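# Turn the control box dial to 6

## Task

Rotate the dial on the control box until it points to 6, and make sure the control box is still upright afterwards.

## Robot and tools

Robot: two arms, left_arm and right_arm, each ending in a five-digit-style hand with index, middle and ring fingers plus a thumb. right_arm has a right hand and left_arm a mirrored left hand. On the left hand the special case is index_pip: any goal past +92.8 degrees is treated as +92.8 (the hinge physically stops at +108), and hand_goal will show the clipped value.

Frames. Scene frame: origin at table-top height halfway between the two nominal arm bases, +z up, +x forward over the table, left_arm on the +y side (not the same as image left/right). Actual bases: left_arm at (-0.034, +0.269, +0.049) m, right_arm at (-0.001, -0.326, +0.045) m, both nearly unrotated. Hand poses, velocities, targets and wrist-camera poses are reported in each arm's own base frame; fixed cameras and the table use the scene frame. Reported hand positions may be wrong by a few cm, more at long reach.

Hand point axes (right hand): +z runs along straight fingers toward the tips, +x crosses the palm away from the thumb, +y points out of the palm face. On the left hand +x points toward the thumb instead. A rigid mast near the wrist on the palm side (x +0.05 to +0.10, z -0.16 to -0.11, y up to +0.06 m; x sign flips on the left hand) can collide with objects.

Tool execute_actions. Argument actions: a list of actions; each action is a table of at most 15 rows, each row one 1/30 s control step. If fewer than 15 rows are given, the final row repeats to fill 15. Each action lasts 0.5 s. Every row is a single flat list of 48 numbers, each in [-1, 1], covering both arms even if one stays still, in this order: left_arm dx, dy, dz, rx, ry, rz; left hand's 16 motor numbers; left current_limit; left speed; right_arm dx, dy, dz, rx, ry, rz; right hand's 16 motor numbers; right current_limit; right speed.

Arm numbers are offsets, not poses: a displacement of the hand target from where that arm's Hand target stood when the action began, along that arm's base axes. Every row in one action is measured from that same start point, not from the row before. A new action starts from the updated Hand target, so sending the same offset again moves further. Scale: 1.0 = 0.6 m for dx, dy, dz and 180 degrees for rx, ry, rz; the three rotation numbers form one rotation vector, turning about the Hand target position. Translations longer than 1.0 get scaled down along their direction. The controller limits commanded orientation to within 40 degrees of the measured one. The hand often stops short of its target; an all-zero action re-requests the target, and leftover distance can be sent as a new offset. The elbow sags under load, so you may need to command higher. To stop pressing on something, command the target back past the hand point.

Hand numbers (16 per hand, in this order): index_abd, index_mcp, index_pip, index_dip, middle_abd, middle_mcp, middle_pip, middle_dip, ring_abd, ring_mcp, ring_pip, ring_dip, thumb_cmc, thumb_axl, thumb_mcp, thumb_ipl. Each is an absolute goal angle, linearly mapped between the hinge's stops (-1 to +1); e.g. _mcp spans -18 to +128 degrees, straight at -0.75. Zero is a real goal, not "hold": to keep a hand unchanged, resend its hand_goal, limit and speed. Alternative grasp form: put a, b, c, d in the first four places and exactly 0 in the other 12 (use 0.001 if you truly want a zero). a curls index and middle outer joints, b bends all fingers at the knuckle, c swings the thumb across the palm and moves the index toward it, d curls the ring finger; all zero is an open hand. current_limit maps -1..+1 to 0..550 mA (minimum 11 mA); low values may not lift a finger. speed sets goal travel at (speed+1)/2 of 8.5 rad/s. Initial values: current_limit +0.4, speed -0.6; settings persist.

Argument cameras: list of names (cam_head_left, cam_head_right, cam_high, cam_low, cam_left_wrist, cam_right_wrist, all 672x504), ["all"], or []. Default: all images for an empty actions list, none otherwise. An unknown name invalidates the call. An empty actions list just observes.

Results: per arm, end_effector_position (m) and end_effector_quat_wxyz in base frame, Hand target (the commanded, clipped pose from which next offsets count), joint positions, velocities (may say within noise), torques (include arm weight; joints 3 and 4 wrap at ±28 N m). Per hand motor: hand_goal, hand_measured, hand_current_ma (positive pushes toward -1), hand_state (moving, goal, blocked, overload), plus hand_current_limit and hand_speed. A finger presses only when its goal lies past the object's surface. A motor at 495 mA or more for a net 5 s shuts off for 10 s. MOTOR HOT warns of heating from loads, stretched poses or pushing at unreachable targets; at 100 °C the arm drops and is out for 30-60 s or more. Calls return once motion stops, up to 3 s after the last action; thinking time also lets the scene run while the robot holds its last command.

zoom_image: camera (one of the six names) and region [x0, y0, x1, y1] in pixels, up to 504 by 504, from the latest full image of that camera.

finished_scene: optional scene (1). Ends irreversibly; the dial must sit at 6 and the box must stay upright with no help.

Avoid: knocking the box over, anything leaving the table, dropping things, hard hits or shoves, collisions or squeezing between the two arms (can end the scene), arm stops, motor overloads and overheating. Joint limits (rad): waist ±2.880, shoulder 0 to 3.142, elbow 0 to 3.019, wrist pitch -1.693 to 1.571, wrist yaw ±1.571, wrist roll ±2.094. Smooth, efficient, quick motion is better.

Each tool is called after "Call:" as name([rows], argument=value, ...), one row to a line, values as JSON.

## Session

Call:
execute_actions(actions=[])

Scene clock: 0.00 s.
left_arm: end_effector_position=(+0.4345, -0.1656, +0.1073) hand_goal=(+0.000, -0.754, -0.576, -0.696, +0.000, -0.754, -0.576, -0.696, +0.000, -0.754, -0.576, -0.696, -0.714, -0.678, -0.226, -0.168) hand_measured=(+0.000, -0.754, -0.576, -0.696, +0.000, -0.754, -0.576, -0.696, +0.000, -0.754, -0.576, -0.696, -0.714, -0.678, -0.226, -0.168) hand_current_ma=(+0, +0, +0, +0, +0, +0, +0, +0, +0, +0, +0, +0, +0, +0, +0, +0) hand_state=(goal, goal, goal, goal, goal, goal, goal, goal, goal, goal, goal, goal, goal, goal, goal, goal) hand_current_limit=0.40 hand_speed=-0.60 end_effector_quat_wxyz=(-0.281, +0.940, +0.172, +0.091) | right_arm: end_effector_position=(+0.6651, +0.2718, +0.1260) hand_goal=(+0.000, -0.754, -0.576, -0.696, +0.000, -0.754, -0.576, -0.696, +0.000, -0.754, -0.576, -0.696, -0.714, -0.678, -0.226, -0.168) hand_measured=(+0.000, -0.754, -0.576, -0.696, +0.000, -0.754, -0.576, -0.696, +0.000, -0.754, -0.576, -0.696, -0.714, -0.678, -0.226, -0.168) hand_current_ma=(+0, +0, +0, +0, +0, +0, +0, +0, +0, +0, +0, +0, +0, +0, +0, +0) hand_state=(goal, goal, goal, goal, goal, goal, goal, goal, goal, goal, goal, goal, goal, goal, goal, goal) hand_current_limit=0.40 hand_speed=-0.60 end_effector_quat_wxyz=(-0.179, +0.899, +0.399, +0.023)
Joint positions: left_arm=[-0.5 1.565 1.159 -1.406 -0.554 0.641] | right_arm=[0.417 2.243 2.263 -1.543 -0.36 1.161]
Joint velocities: within noise
Joint torques (N m): no reading
Heat: left arm: hottest wrist roll 35 °C; right arm: hottest waist 33 °C.
Hand target: left_arm +0.4426, -0.1700, +0.1187; -0.272, +0.941, +0.176, +0.101 | right_arm +0.6717, +0.2748, +0.1436; -0.179, +0.897, +0.402, +0.041

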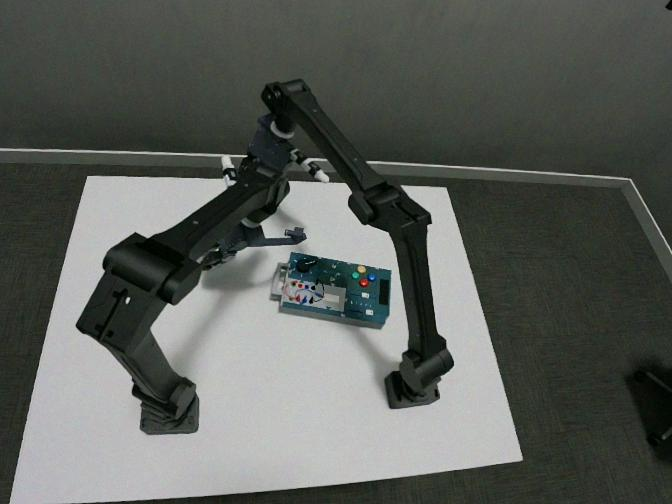

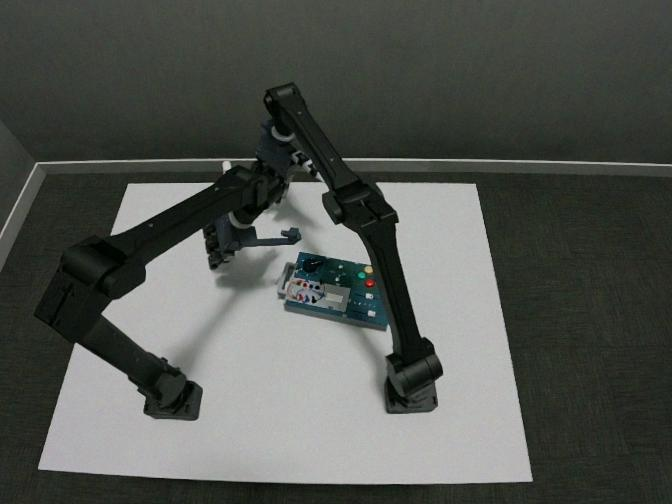

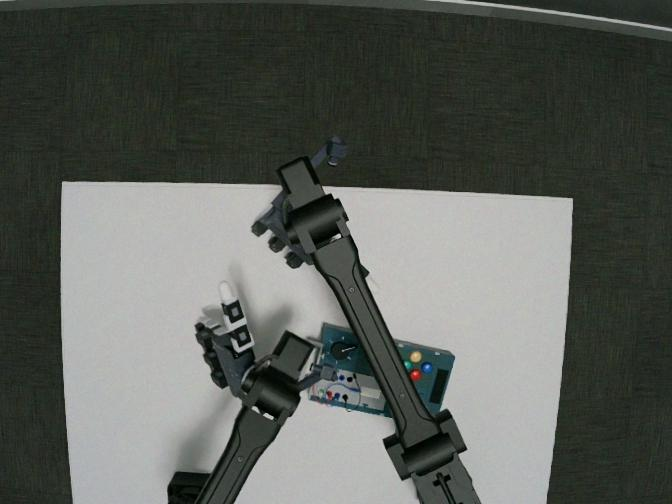

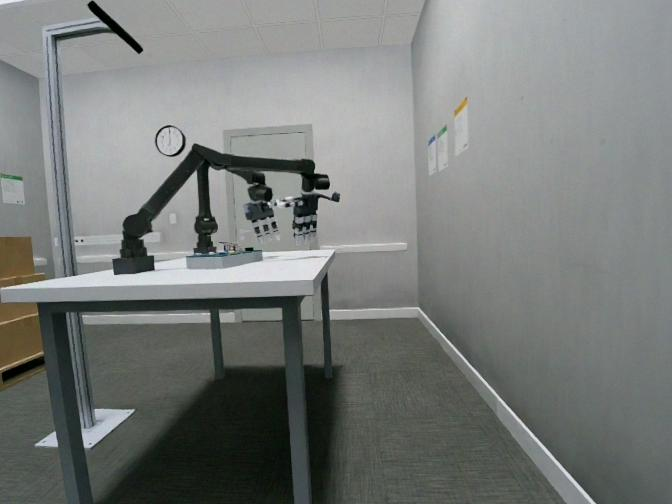

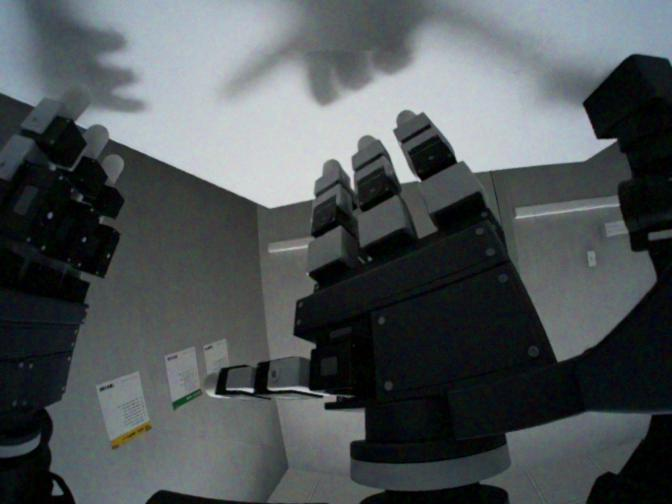

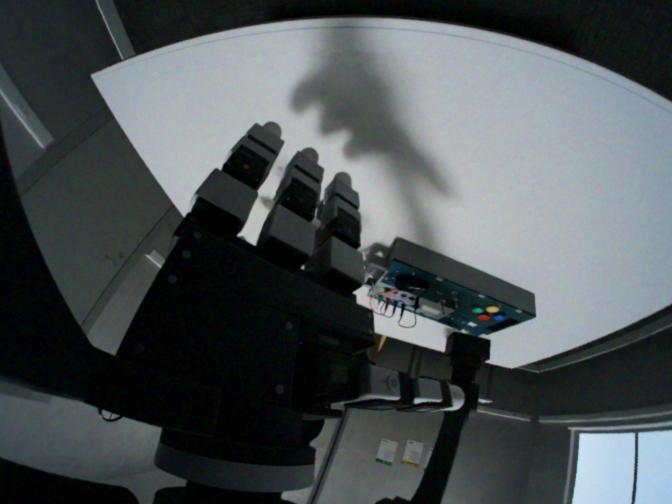

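Call:
zoom_image(camera="cam_high", region=[300, 310, 470, 430])

Call:
zoom_image(camera="cam_head_left", region=[260, 240, 410, 340])

Call:
zoom_image(camera="cam_head_right", region=[260, 240, 410, 340])

Call:
zoom_image(camera="cam_right_wrist", region=[340, 220, 560, 360])

Call:
zoom_image(camera="cam_high", region=[310, 315, 380, 370])

Scaled by 2.965 from the camera's 672x504 image, which has a finer 960x720 frame.

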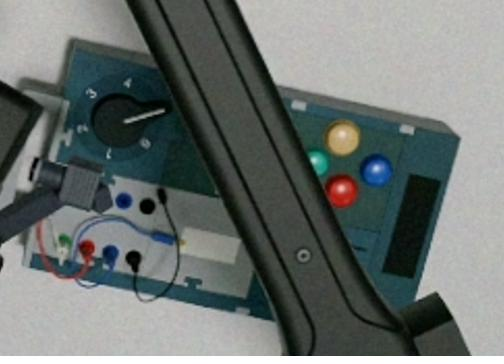

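Scaled by 3.360 from the camera's 672x504 image, which has a finer 960x720 frame.

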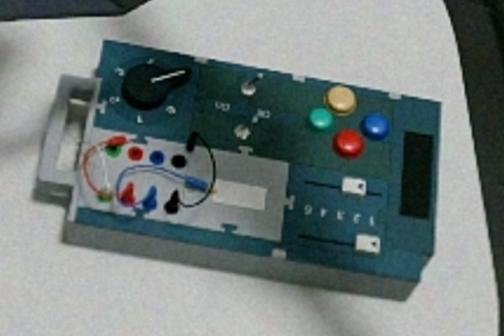

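Scaled by 3.360 from the camera's 672x504 image, which has a finer 960x720 frame.

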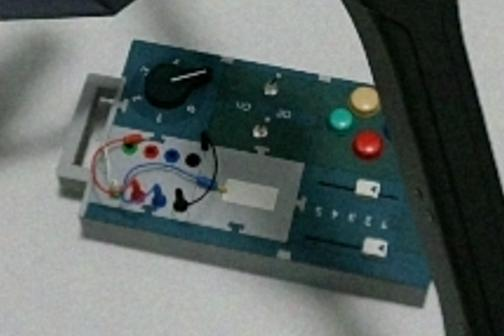

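Scaled by 2.291 from the camera's 672x504 image, which has a finer 960x720 frame.

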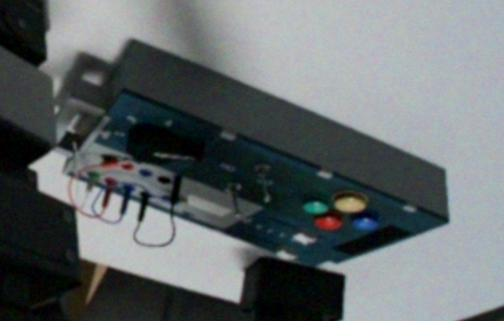

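Scaled by 7.200 from the camera's 672x504 image, which has a finer 960x720 frame.

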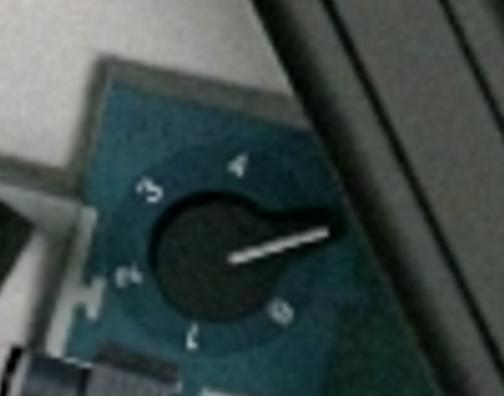

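Call:
zoom_image(camera="cam_low", region=[100, 140, 350, 300])

Scaled by 2.016 from the camera's 672x504 image, which has a finer 960x720 frame.

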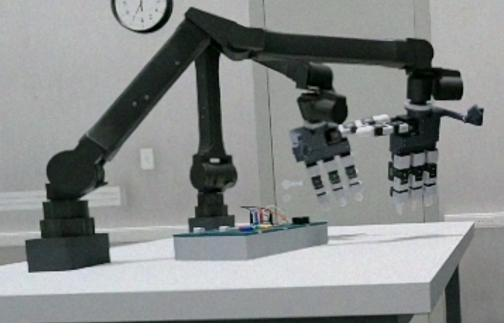

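Call:
execute_actions([
  [[0,0.083,0.017,0,0,0,0,0,0,0,0,0,0,0,0,0,0,0,0,0,0,0,0.4,-0.6,0,0,0,0,0,0,0,-0.479,-0.431,-0.7,0,-0.479,0.883,0.609,0,-0.479,0.883,0.609,-0.714,-0.678,-0.226,-0.168,0.4,-0.6]],
  [[0,0.083,0.017,0,0,0,0,0,0,0,0,0,0,0,0,0,0,0,0,0,0,0,0.4,-0.6,-0.033,-0.005,0.0167,-0.0188,-0.0055,0.0089,0,-0.479,-0.431,-0.7,0,-0.479,0.883,0.609,0,-0.479,0.883,0.609,-0.714,-0.678,-0.226,-0.168,0.4,-0.6]],
  [[0,0.083,0.017,0,0,0,0,0,0,0,0,0,0,0,0,0,0,0,0,0,0,0,0.4,-0.6,-0.0667,-0.0097,0.0167,-0.0188,-0.0055,0.0089,0,-0.479,-0.431,-0.7,0,-0.479,0.883,0.609,0,-0.479,0.883,0.609,-0.714,-0.678,-0.226,-0.168,0.4,-0.6]],
  [[0,0,0,0,0,0,0,0,0,0,0,0,0,0,0,0,0,0,0,0,0,0,0.4,-0.6,-0.0667,-0.0097,0.0167,-0.0188,-0.0055,0.0089,0,-0.479,-0.431,-0.7,0,-0.479,0.883,0.609,0,-0.479,0.883,0.609,-0.714,-0.678,-0.226,-0.168,0.4,-0.6]],
], cameras=["cam_head_left","cam_high","cam_right_wrist","cam_low"])

Scene clock: 7.80 s.
left_arm: end_effector_position=(+0.4417, -0.0179, +0.1419) hand_goal=(+0.000, -0.750, -0.580, -0.700, +0.000, -0.750, -0.580, -0.700, +0.000, -0.750, -0.580, -0.700, -0.710, -0.680, -0.230, -0.170) hand_measured=(+0.000, -0.744, -0.576, -0.698, +0.000, -0.744, -0.576, -0.698, +0.000, -0.744, -0.576, -0.698, -0.706, -0.678, -0.224, -0.168) hand_current_ma=(+0, +13, +5, +4, +0, +11, +5, +4, +0, +11, +5, +4, +7, +4, +13, +4) hand_state=(goal, goal, goal, goal, goal, goal, goal, goal, goal, goal, goal, goal, goal, goal, goal, goal) hand_current_limit=0.40 hand_speed=-0.60 end_effector_quat_wxyz=(-0.277, +0.939, +0.180, +0.091) | right_arm: end_effector_position=(+0.5731, +0.2563, +0.1620) hand_goal=(+0.000, -0.480, -0.432, -0.700, +0.000, -0.480, +0.882, +0.608, +0.000, -0.480, +0.882, +0.608, -0.714, -0.678, -0.226, -0.168) hand_measured=(+0.000, -0.480, -0.434, -0.698, +0.000, -0.482, +0.876, +0.606, +0.000, -0.482, +0.876, +0.606, -0.712, -0.678, -0.224, -0.168) hand_current_ma=(+0, +0, -1, +1, +0, -1, -4, -1, +0, -1, -3, -1, +0, +0, +1, +0) hand_state=(goal, goal, goal, goal, goal, goal, goal, goal, goal, goal, goal, goal, goal, goal, goal, goal) hand_current_limit=0.40 hand_speed=-0.60 end_effector_quat_wxyz=(-0.091, +0.892, +0.443, +0.007)
Joint positions: left_arm=[-0.142 1.382 1.063 -1.261 -0.592 1.048] | right_arm=[0.508 1.953 1.862 -1.457 -0.181 1.16]
Joint torques (N m): left_arm=[-0.38 -10.99 7.13 0.84 -0.61 0.06] | right_arm=[0.44 -21.01 7.79 0.88 -0.04 0.01]
Heat: left arm: hottest wrist roll 35 °C; right arm: hottest waist 33 °C.
Hand target: left_arm +0.4426, -0.0204, +0.1492; -0.272, +0.941, +0.176, +0.101 | right_arm +0.5719, +0.2603, +0.1739; -0.090, +0.890, +0.445, +0.021
Off the commanded pose: left_arm 0.008 m, 1 deg | right_arm 0.013 m, 2 deg.
Images, in order (width x height): cam_head_left 672x504, cam_high 672x504, cam_low 672x504, cam_right_wrist 672x504.

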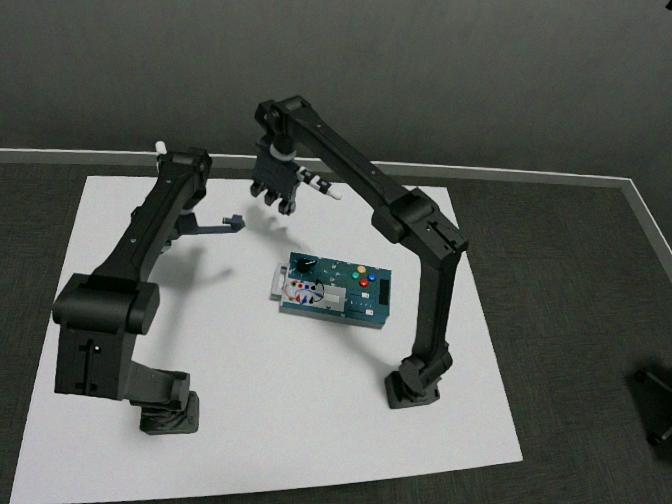

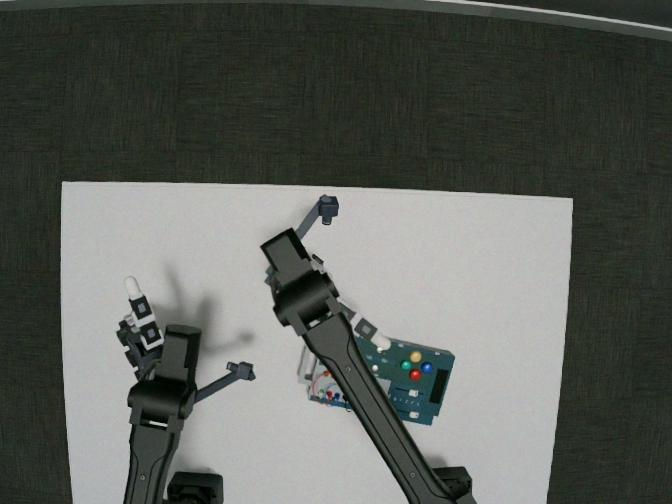

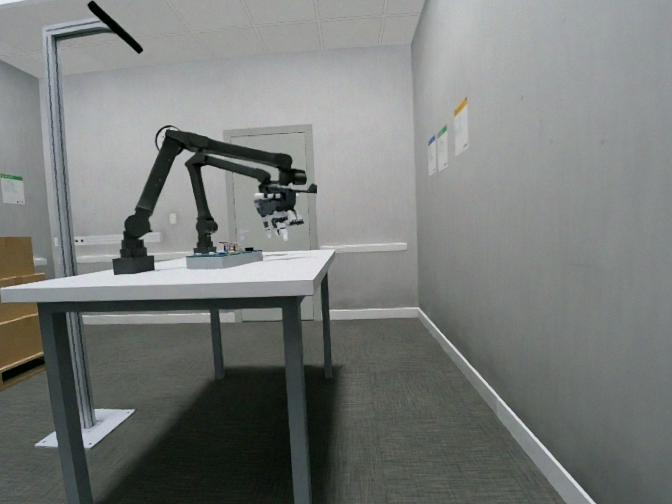

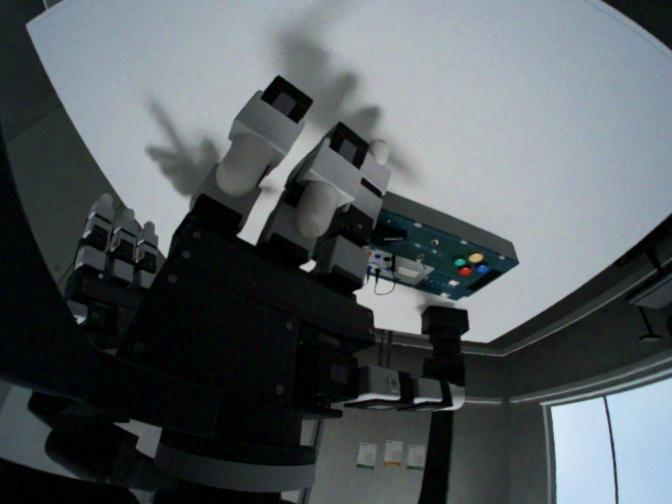

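Call:
zoom_image(camera="cam_head_left", region=[275, 245, 345, 300])

Call:
zoom_image(camera="cam_low", region=[180, 180, 320, 280])

Scaled by 7.200 from the camera's 672x504 image, which has a finer 960x720 frame.

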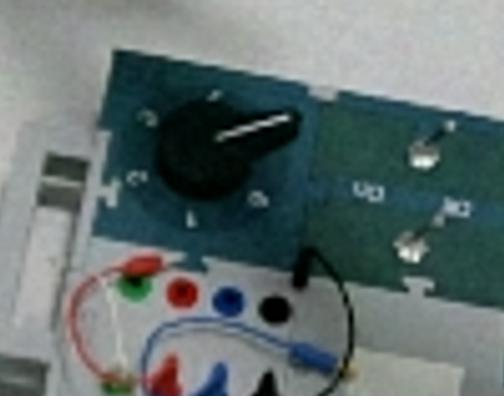

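Scaled by 3.600 from the camera's 672x504 image, which has a finer 960x720 frame.

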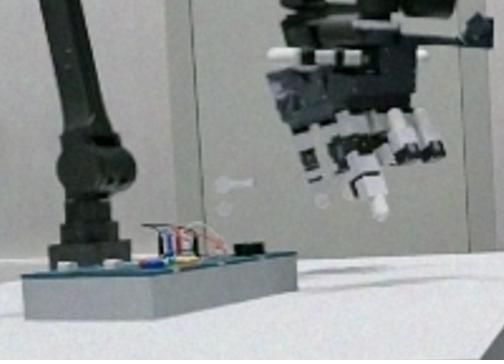

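Call:
execute_actions([
  [[0,0,0,0,0,0,0,0,0,0,0,0,0,0,0,0,0,0,0,0,0,0,0.4,-0.6,-0.0667,-0.0097,0.0167,-0.0188,-0.0055,0.0089,0,-0.479,-0.431,-0.7,0,-0.479,0.883,0.609,0,-0.479,0.883,0.609,-0.714,-0.678,-0.226,-0.168,0.4,-0.6]],
  [[0,0,0,0,0,0,0,0,0,0,0,0,0,0,0,0,0,0,0,0,0,0,0.4,-0.6,-0.0667,-0.0097,0.0167,-0.0188,-0.0055,0.0089,0,-0.479,-0.431,-0.7,0,-0.479,0.883,0.609,0,-0.479,0.883,0.609,-0.714,-0.678,-0.226,-0.168,0.4,-0.6]],
  [[0,0,0,0,0,0,0,0,0,0,0,0,0,0,0,0,0,0,0,0,0,0,0.4,-0.6,-0.06,-0.0097,0.0167,-0.0188,-0.0055,0.0089,0,-0.479,-0.431,-0.7,0,-0.479,0.883,0.609,0,-0.479,0.883,0.609,-0.714,-0.678,-0.226,-0.168,0.4,-0.6]],
  [[0,0,0,0,0,0,0,0,0,0,0,0,0,0,0,0,0,0,0,0,0,0,0.4,-0.6,-0.04,-0.005,0,0,0,0,0,-0.479,-0.431,-0.7,0,-0.479,0.883,0.609,0,-0.479,0.883,0.609,-0.714,-0.678,-0.226,-0.168,0.4,-0.6]],
], cameras=["cam_head_left","cam_head_right","cam_high","cam_right_wrist","cam_low"])

Scene clock: 12.37 s.
left_arm: end_effector_position=(+0.4417, -0.0179, +0.1419) hand_goal=(+0.000, -0.750, -0.580, -0.700, +0.000, -0.750, -0.580, -0.700, +0.000, -0.750, -0.580, -0.700, -0.710, -0.680, -0.230, -0.170) hand_measured=(+0.000, -0.744, -0.576, -0.698, +0.000, -0.744, -0.576, -0.698, +0.000, -0.744, -0.576, -0.698, -0.706, -0.678, -0.224, -0.168) hand_current_ma=(+0, +13, +5, +4, +0, +11, +5, +4, +0, +11, +5, +4, +7, +4, +13, +4) hand_state=(goal, goal, goal, goal, goal, goal, goal, goal, goal, goal, goal, goal, goal, goal, goal, goal) hand_current_limit=0.40 hand_speed=-0.60 end_effector_quat_wxyz=(-0.277, +0.939, +0.180, +0.091) | right_arm: end_effector_position=(+0.4362, +0.2371, +0.1963) hand_goal=(+0.000, -0.480, -0.432, -0.700, +0.000, -0.480, +0.882, +0.608, +0.000, -0.480, +0.882, +0.608, -0.714, -0.678, -0.226, -0.168) hand_measured=(+0.000, -0.480, -0.434, -0.698, +0.000, -0.482, +0.876, +0.606, +0.000, -0.482, +0.876, +0.606, -0.714, -0.678, -0.222, -0.168) hand_current_ma=(+0, +0, -1, +1, +0, -1, -3, -1, +0, -1, -3, -1, +0, +0, +2, +0) hand_state=(goal, goal, goal, goal, goal, goal, goal, goal, goal, goal, goal, goal, goal, goal, goal, goal) hand_current_limit=0.40 hand_speed=-0.60 end_effector_quat_wxyz=(+0.000, +0.875, +0.484, -0.010)
Joint positions: left_arm=[-0.142 1.382 1.063 -1.261 -0.592 1.048] | right_arm=[0.676 1.624 1.464 -1.43 -0.003 1.235]
Joint torques (N m): left_arm=[-0.38 -10.93 7.15 0.83 -0.61 0.05] | right_arm=[0.67 -15.97 7.5 0.55 0.13 0.03]
Heat: left arm: hottest wrist roll 35 °C; right arm: hottest waist 33 °C.
Hand target: left_arm +0.4427, -0.0204, +0.1492; -0.272, +0.941, +0.176, +0.101 | right_arm +0.4318, +0.2398, +0.2038; +0.000, +0.875, +0.485, +0.001
Off the commanded pose: left_arm 0.008 m, 1 deg | right_arm 0.009 m, 1 deg.
Images, in order (width x height): cam_head_left 672x504, cam_head_right 672x504, cam_high 672x504, cam_low 672x504, cam_right_wrist 672x504.

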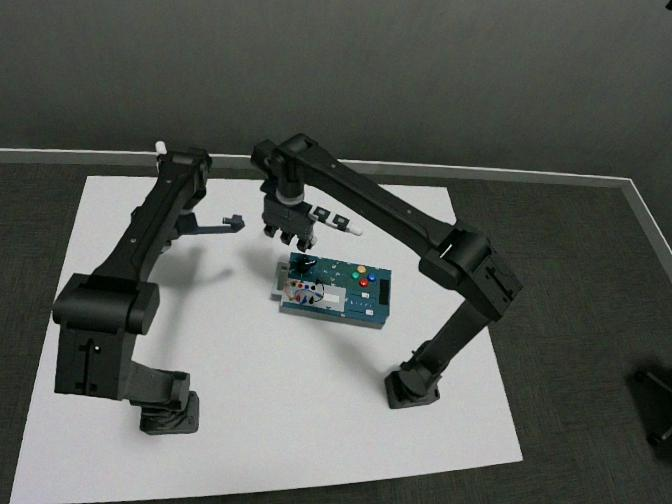

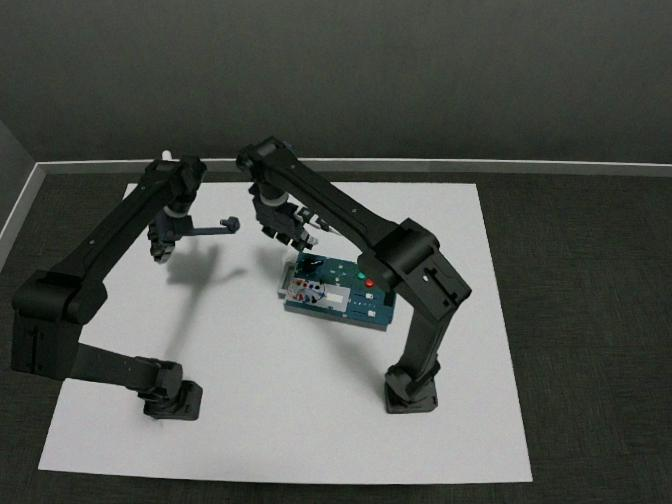

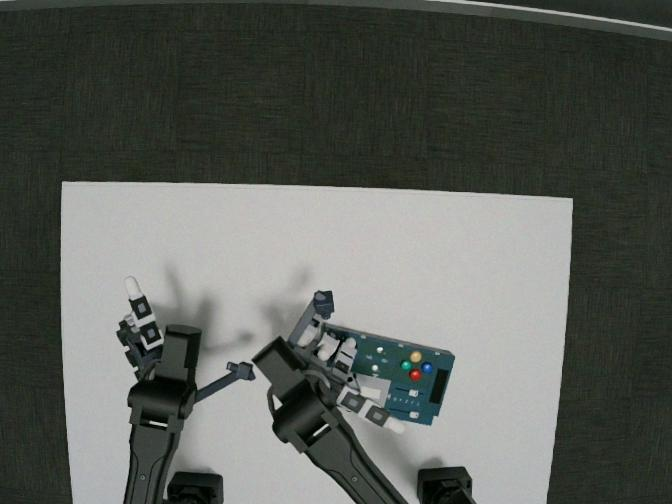

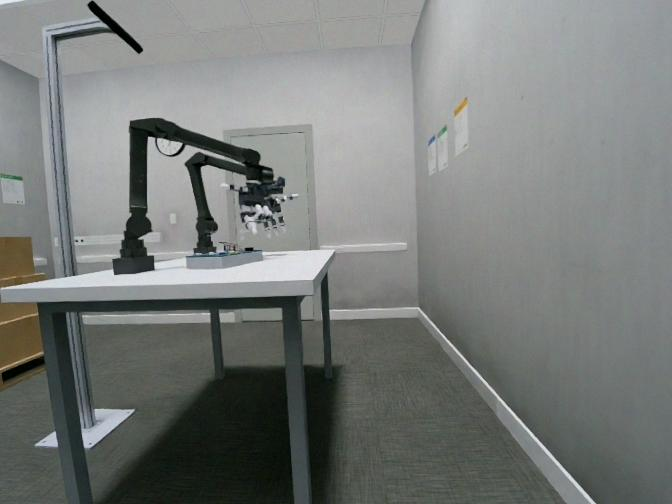

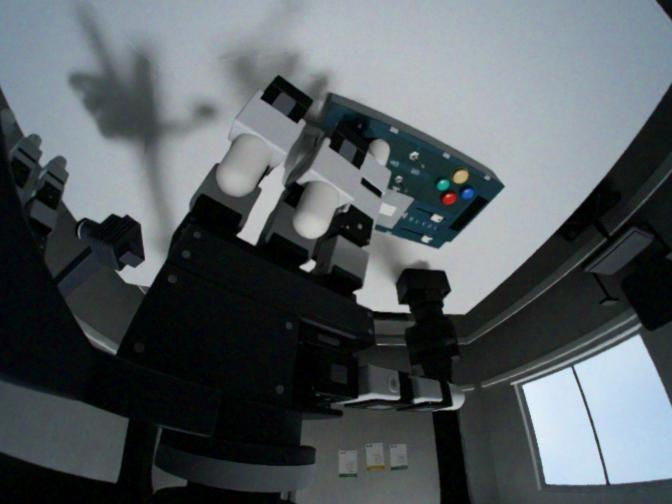

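Call:
zoom_image(camera="cam_head_left", region=[255, 210, 345, 290])

Call:
zoom_image(camera="cam_high", region=[290, 300, 380, 380])

Call:
zoom_image(camera="cam_low", region=[180, 180, 320, 280])

Call:
zoom_image(camera="cam_head_right", region=[255, 210, 345, 290])

Call:
zoom_image(camera="cam_right_wrist", region=[280, 60, 520, 260])

Scaled by 5.600 from the camera's 672x504 image, which has a finer 960x720 frame.

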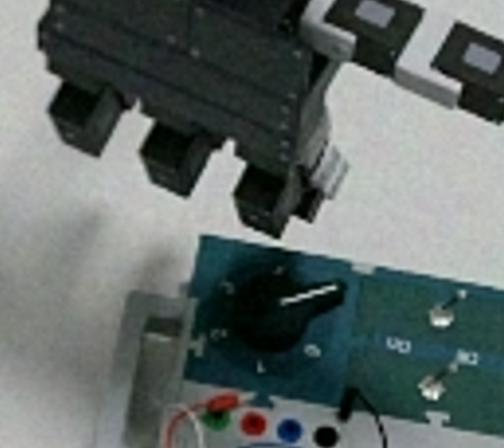

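Scaled by 5.600 from the camera's 672x504 image, which has a finer 960x720 frame.

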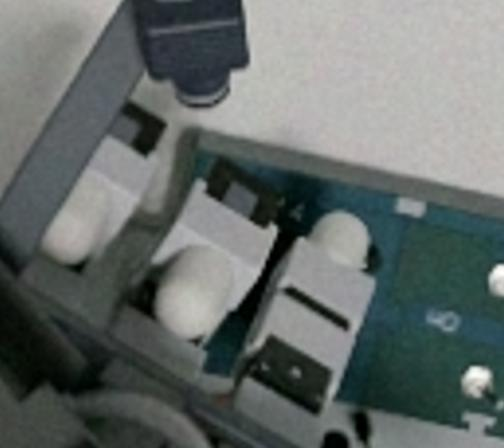

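Scaled by 3.600 from the camera's 672x504 image, which has a finer 960x720 frame.

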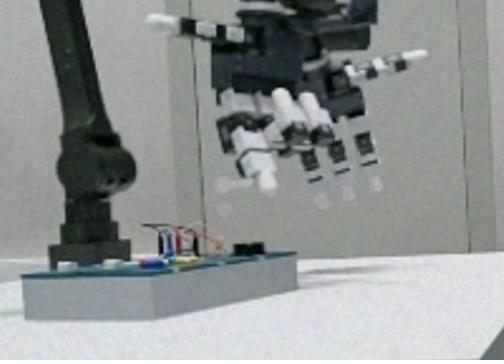

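Scaled by 5.600 from the camera's 672x504 image, which has a finer 960x720 frame.

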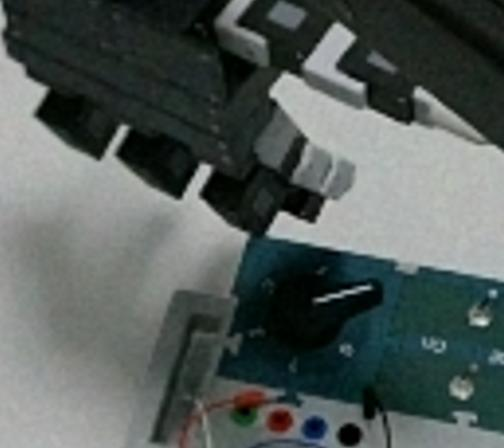

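Scaled by 2.100 from the camera's 672x504 image, which has a finer 960x720 frame.

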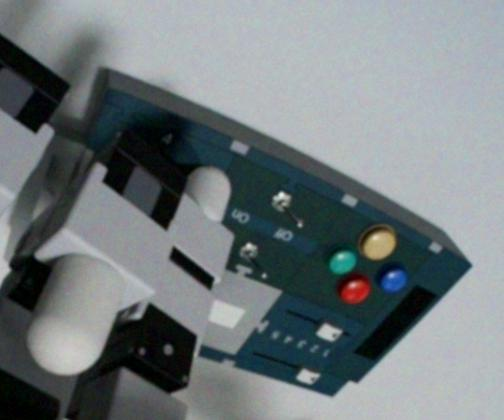

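Call:
execute_actions([
  [[0,0,0,0,0,0,0,0,0,0,0,0,0,0,0,0,0,0,0,0,0,0,0.4,-0.6,0.01,0,-0.035,0,0,0,0,-0.479,-0.431,-0.7,0,-0.479,0.883,0.609,0,-0.479,0.883,0.609,-0.714,-0.678,-0.226,-0.168,0.4,-0.6]],
  [[0,0,0,0,0,0,0,0,0,0,0,0,0,0,0,0,0,0,0,0,0,0,0.4,-0.6,0.01,0,-0.045,0,0,0,0,-0.479,-0.431,-0.7,0,-0.479,0.883,0.609,0,-0.479,0.883,0.609,-0.714,-0.678,-0.226,-0.168,0.4,-0.6]],
  [[0,0,0,0,0,0,0,0,0,0,0,0,0,0,0,0,0,0,0,0,0,0,0.4,-0.6,0,0,-0.032,0,0,0,0,-0.479,-0.431,-0.7,0,-0.479,0.883,0.609,0,-0.479,0.883,0.609,-0.714,-0.678,-0.226,-0.168,0.4,-0.6]],
], cameras=["cam_head_left","cam_head_right","cam_high","cam_right_wrist","cam_low"])

Call:
zoom_image(camera="cam_head_left", region=[265, 220, 345, 290])

Call:
zoom_image(camera="cam_high", region=[300, 310, 380, 380])

Call:
zoom_image(camera="cam_low", region=[180, 190, 300, 280])

Call:
zoom_image(camera="cam_head_right", region=[265, 220, 345, 290])

Scene clock: 15.13 s.
left_arm: end_effector_position=(+0.4417, -0.0179, +0.1419) hand_goal=(+0.000, -0.750, -0.580, -0.700, +0.000, -0.750, -0.580, -0.700, +0.000, -0.750, -0.580, -0.700, -0.710, -0.680, -0.230, -0.170) hand_measured=(+0.000, -0.744, -0.576, -0.698, +0.000, -0.744, -0.576, -0.698, +0.000, -0.744, -0.576, -0.698, -0.706, -0.678, -0.224, -0.168) hand_current_ma=(+0, +13, +5, +4, +0, +11, +5, +4, +0, +11, +5, +4, +7, +4, +13, +4) hand_state=(goal, goal, goal, goal, goal, goal, goal, goal, goal, goal, goal, goal, goal, goal, goal, goal) hand_current_limit=0.40 hand_speed=-0.60 end_effector_quat_wxyz=(-0.277, +0.939, +0.180, +0.091) | right_arm: end_effector_position=(+0.4407, +0.2406, +0.1425) hand_goal=(+0.000, -0.480, -0.432, -0.700, +0.000, -0.480, +0.882, +0.608, +0.000, -0.480, +0.882, +0.608, -0.714, -0.678, -0.226, -0.168) hand_measured=(+0.000, -0.480, -0.434, -0.698, +0.000, -0.482, +0.876, +0.606, +0.000, -0.482, +0.876, +0.606, -0.714, -0.678, -0.222, -0.168) hand_current_ma=(+0, +0, -1, +1, +0, -1, -3, -1, +0, -1, -3, -1, +0, +0, +2, +0) hand_state=(goal, goal, goal, goal, goal, goal, goal, goal, goal, goal, goal, goal, goal, goal, goal, goal) hand_current_limit=0.40 hand_speed=-0.60 end_effector_quat_wxyz=(-0.001, +0.875, +0.484, +0.001)
Joint positions: left_arm=[-0.142 1.382 1.063 -1.261 -0.592 1.048] | right_arm=[0.676 1.656 1.359 -1.271 -0.002 1.236]
Joint torques (N m): left_arm=[-0.32 -10.87 7.16 0.85 -0.61 0.05] | right_arm=[-0.56 -13.39 7.47 0.83 0.14 -0.09]
Heat: left arm: hottest wrist roll 35 °C; right arm: hottest waist 33 °C.
Hand target: left_arm +0.4427, -0.0204, +0.1492; -0.272, +0.941, +0.176, +0.101 | right_arm +0.4438, +0.2397, +0.1367; +0.000, +0.875, +0.485, +0.001
Off the commanded pose: left_arm 0.008 m, 1 deg | right_arm 0.007 m, 0 deg.
Images, in order (width x height): cam_head_left 672x504, cam_head_right 672x504, cam_high 672x504, cam_low 672x504, cam_right_wrist 672x504.

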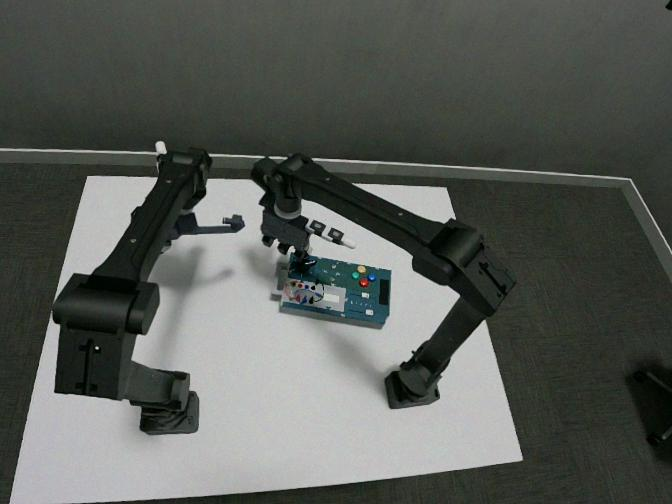

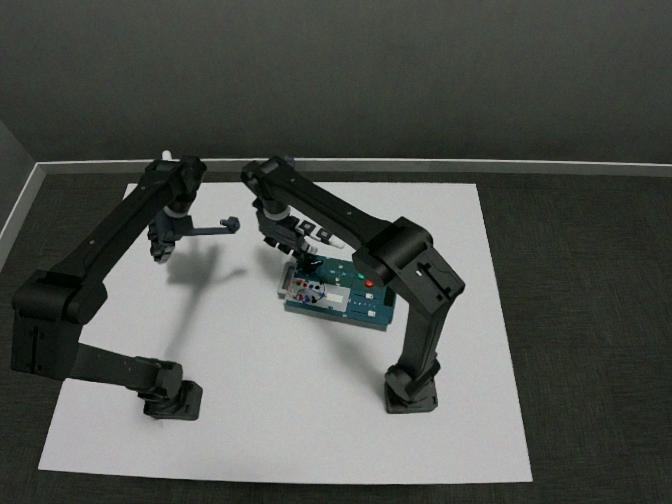

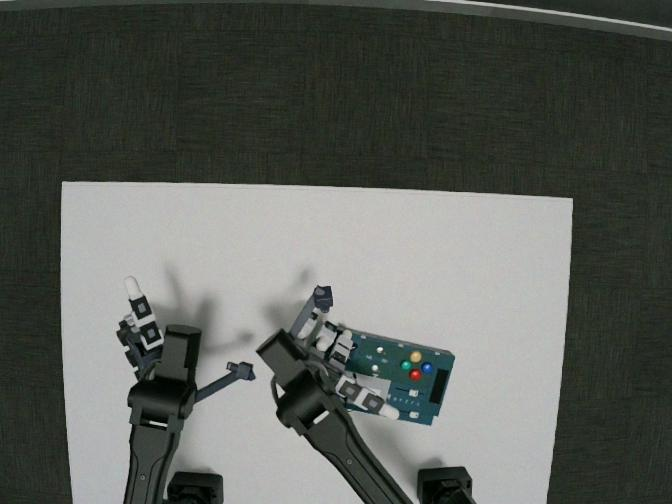

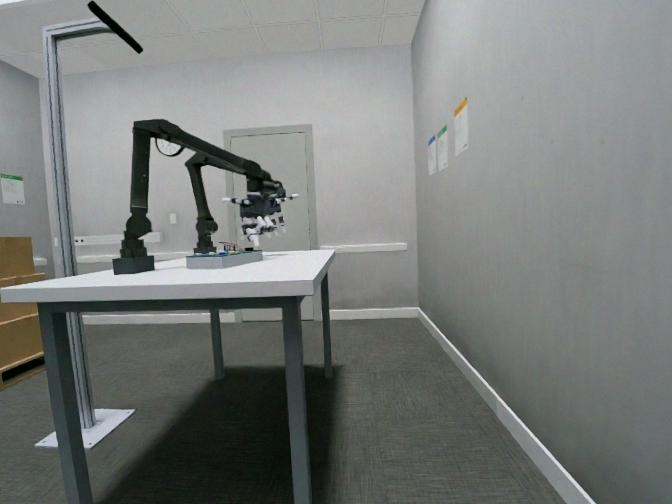

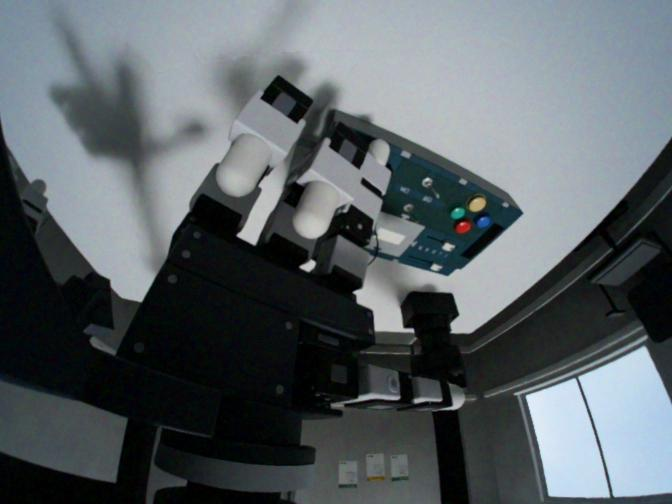

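Scaled by 6.300 from the camera's 672x504 image, which has a finer 960x720 frame.

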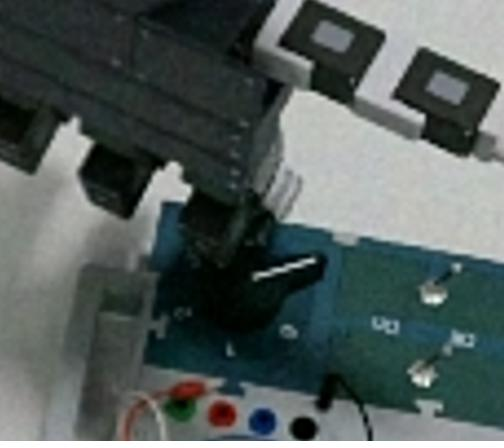

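Scaled by 6.300 from the camera's 672x504 image, which has a finer 960x720 frame.

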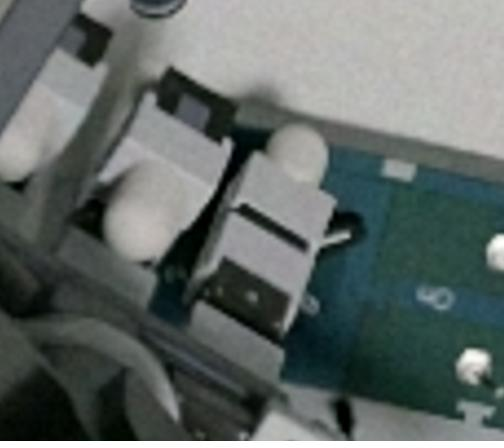

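Scaled by 4.200 from the camera's 672x504 image, which has a finer 960x720 frame.

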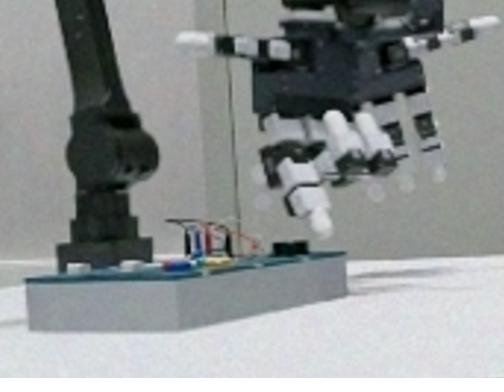

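Scaled by 6.300 from the camera's 672x504 image, which has a finer 960x720 frame.

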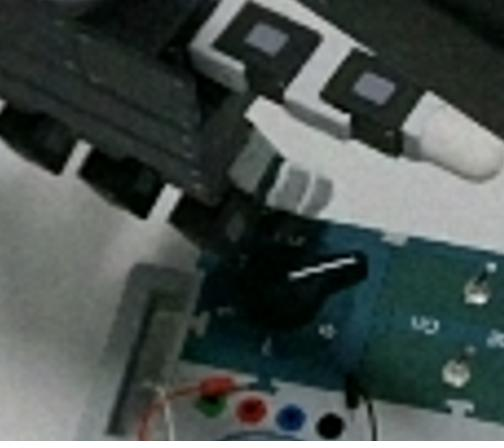

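Call:
execute_actions([
  [[0,0,0,0,0,0,0,0,0,0,0,0,0,0,0,0,0,0,0,0,0,0,0.4,-0.6,0.002,-0.008,-0.035,0,0,0,0,-0.479,-0.431,-0.7,0,-0.479,0.883,0.609,0,-0.479,0.883,0.609,-0.714,-0.678,-0.226,-0.168,0.4,-0.6]],
], cameras=["cam_head_left","cam_head_right","cam_high","cam_low"])

Call:
zoom_image(camera="cam_low", region=[210, 220, 280, 275])

Call:
zoom_image(camera="cam_high", region=[300, 310, 380, 380])

Call:
zoom_image(camera="cam_head_left", region=[275, 230, 345, 290])

Scene clock: 16.27 s.
left_arm: end_effector_position=(+0.4417, -0.0179, +0.1419) hand_goal=(+0.000, -0.750, -0.580, -0.700, +0.000, -0.750, -0.580, -0.700, +0.000, -0.750, -0.580, -0.700, -0.710, -0.680, -0.230, -0.170) hand_measured=(+0.000, -0.744, -0.576, -0.698, +0.000, -0.744, -0.576, -0.698, +0.000, -0.744, -0.576, -0.698, -0.706, -0.678, -0.224, -0.168) hand_current_ma=(+0, +13, +5, +4, +0, +11, +5, +4, +0, +11, +5, +4, +7, +4, +13, +4) hand_state=(goal, goal, goal, goal, goal, goal, goal, goal, goal, goal, goal, goal, goal, goal, goal, goal) hand_current_limit=0.40 hand_speed=-0.60 end_effector_quat_wxyz=(-0.277, +0.939, +0.180, +0.091) | right_arm: end_effector_position=(+0.4395, +0.2382, +0.1250) hand_goal=(+0.000, -0.480, -0.432, -0.700, +0.000, -0.480, +0.882, +0.608, +0.000, -0.480, +0.882, +0.608, -0.714, -0.678, -0.226, -0.168) hand_measured=(-0.002, -0.478, -0.428, -0.698, +0.000, -0.482, +0.876, +0.606, +0.000, -0.482, +0.876, +0.606, -0.714, -0.678, -0.222, -0.168) hand_current_ma=(-1, +0, +1, +1, +0, -1, -3, -1, +0, -1, -3, -1, +0, +0, +2, +0) hand_state=(goal, goal, goal, goal, goal, goal, goal, goal, goal, goal, goal, goal, goal, goal, goal, goal) hand_current_limit=0.40 hand_speed=-0.60 end_effector_quat_wxyz=(-0.002, +0.875, +0.484, +0.001)
Joint positions: left_arm=[-0.142 1.382 1.063 -1.261 -0.592 1.048] | right_arm=[0.673 1.664 1.321 -1.224 -0.003 1.232]
Joint torques (N m): left_arm=[-0.32 -10.87 7.16 0.87 -0.6 0.05] | right_arm=[-1.08 -12.92 7.05 1.11 0.17 -0.16]
Heat: left arm: hottest wrist roll 35 °C; right arm: hottest waist 33 °C.
Hand target: left_arm +0.4427, -0.0204, +0.1492; -0.272, +0.941, +0.176, +0.101 | right_arm +0.4450, +0.2349, +0.1156; +0.000, +0.875, +0.485, +0.001
Off the commanded pose: left_arm 0.008 m, 1 deg | right_arm 0.011 m, 0 deg.
Images, in order (width x height): cam_head_left 672x504, cam_head_right 672x504, cam_high 672x504, cam_low 672x504.

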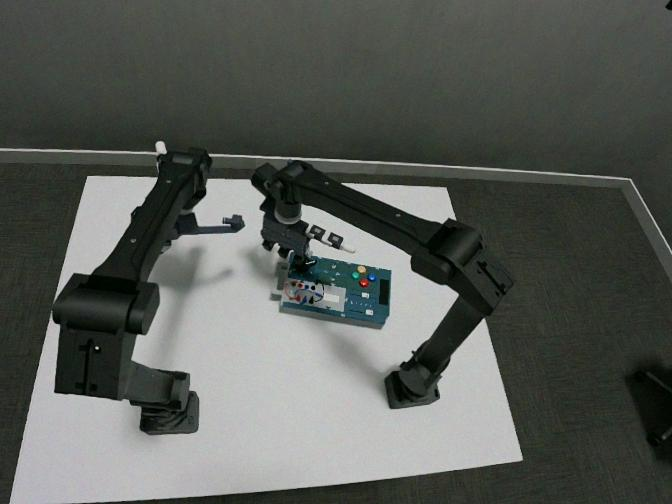

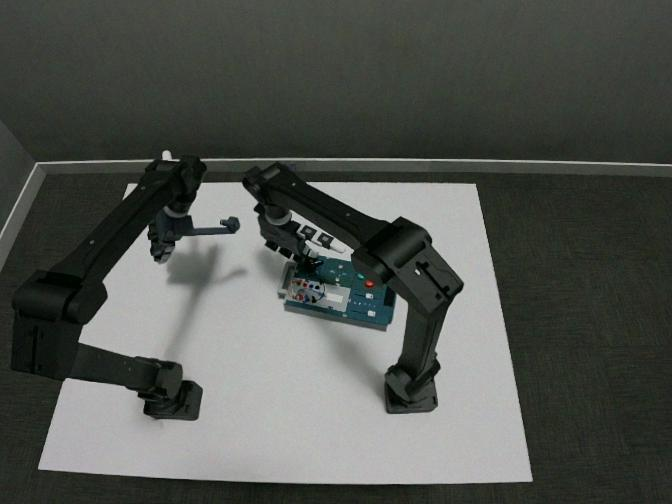

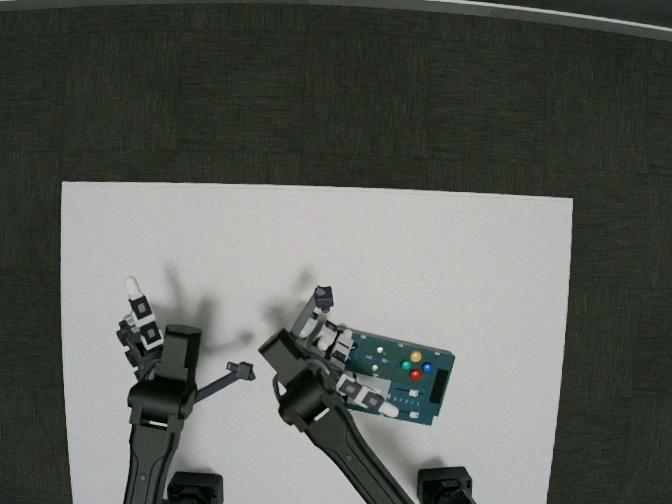

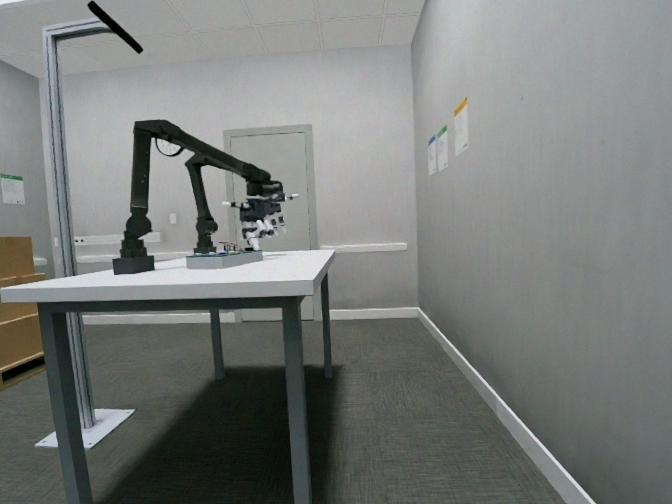

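Scaled by 7.200 from the camera's 672x504 image, which has a finer 960x720 frame.

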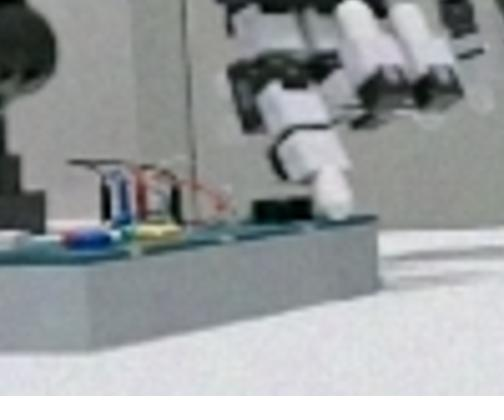

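Scaled by 6.300 from the camera's 672x504 image, which has a finer 960x720 frame.

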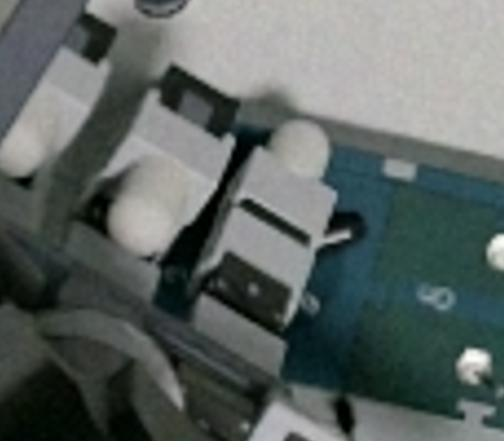

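Scaled by 7.200 from the camera's 672x504 image, which has a finer 960x720 frame.

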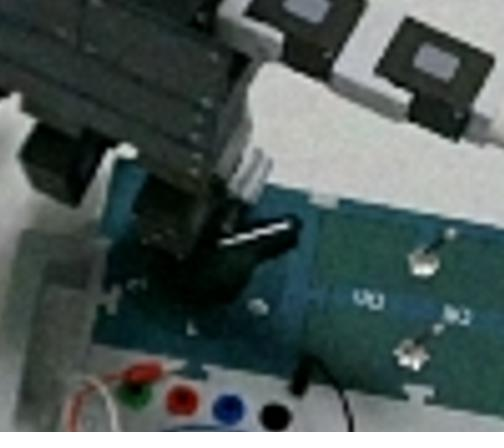

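Call:
execute_actions([
  [[0,0,0,0,0,0,0,0,0,0,0,0,0,0,0,0,0,0,0,0,0,0,0.4,-0.6,0.0,-0.012,0.031,0,0,0,0,-0.479,-0.431,-0.7,0,-0.479,0.883,0.609,0,-0.479,0.883,0.609,-0.714,-0.678,-0.226,-0.168,0.4,-0.6]],
], cameras=["cam_low"])

Call:
zoom_image(camera="cam_low", region=[210, 220, 280, 275])

Scene clock: 19.37 s.
left_arm: end_effector_position=(+0.4417, -0.0179, +0.1419) hand_goal=(+0.000, -0.750, -0.580, -0.700, +0.000, -0.750, -0.580, -0.700, +0.000, -0.750, -0.580, -0.700, -0.710, -0.680, -0.230, -0.170) hand_measured=(+0.000, -0.744, -0.576, -0.698, +0.000, -0.744, -0.576, -0.698, +0.000, -0.744, -0.576, -0.698, -0.706, -0.678, -0.224, -0.168) hand_current_ma=(+0, +13, +5, +4, +0, +11, +5, +4, +0, +11, +5, +4, +7, +4, +13, +4) hand_state=(goal, goal, goal, goal, goal, goal, goal, goal, goal, goal, goal, goal, goal, goal, goal, goal) hand_current_limit=0.40 hand_speed=-0.60 end_effector_quat_wxyz=(-0.277, +0.939, +0.180, +0.091) | right_arm: end_effector_position=(+0.4392, +0.2369, +0.1249) hand_goal=(+0.000, -0.480, -0.432, -0.700, +0.000, -0.480, +0.882, +0.608, +0.000, -0.480, +0.882, +0.608, -0.714, -0.678, -0.226, -0.168) hand_measured=(+0.012, -0.480, -0.428, -0.698, +0.000, -0.482, +0.876, +0.606, +0.000, -0.482, +0.876, +0.606, -0.714, -0.678, -0.222, -0.168) hand_current_ma=(+9, +0, +1, +1, +0, -1, -3, -1, +0, -1, -3, -1, +0, +0, +2, +0) hand_state=(goal, goal, goal, goal, goal, goal, goal, goal, goal, goal, goal, goal, goal, goal, goal, goal) hand_current_limit=0.40 hand_speed=-0.60 end_effector_quat_wxyz=(-0.001, +0.872, +0.490, -0.003)
Joint positions: left_arm=[-0.142 1.382 1.063 -1.261 -0.592 1.048] | right_arm=[0.671 1.664 1.321 -1.233 -0.003 1.218]
Joint torques (N m): left_arm=[-0.26 -10.87 7.13 0.84 -0.6 0.05] | right_arm=[-1.9 -15.38 8.36 -0.16 0.17 -0.13]
Heat: left arm: hottest wrist roll 35 °C; right arm: hottest waist 33 °C.
Hand target: left_arm +0.4427, -0.0204, +0.1492; -0.272, +0.941, +0.176, +0.101 | right_arm +0.4450, +0.2277, +0.1342; +0.000, +0.875, +0.485, +0.001
Off the commanded pose: left_arm 0.008 m, 1 deg | right_arm 0.014 m, 1 deg.
Images, in order (width x height): cam_low 672x504.

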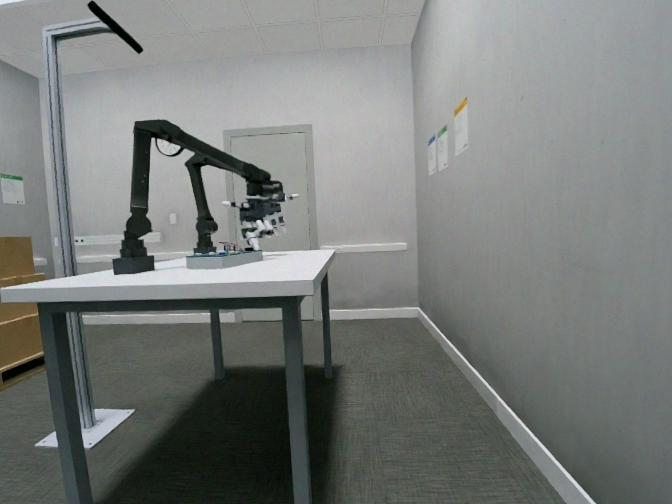

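Scaled by 7.200 from the camera's 672x504 image, which has a finer 960x720 frame.

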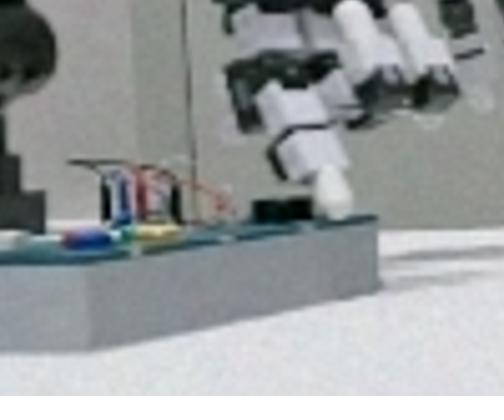

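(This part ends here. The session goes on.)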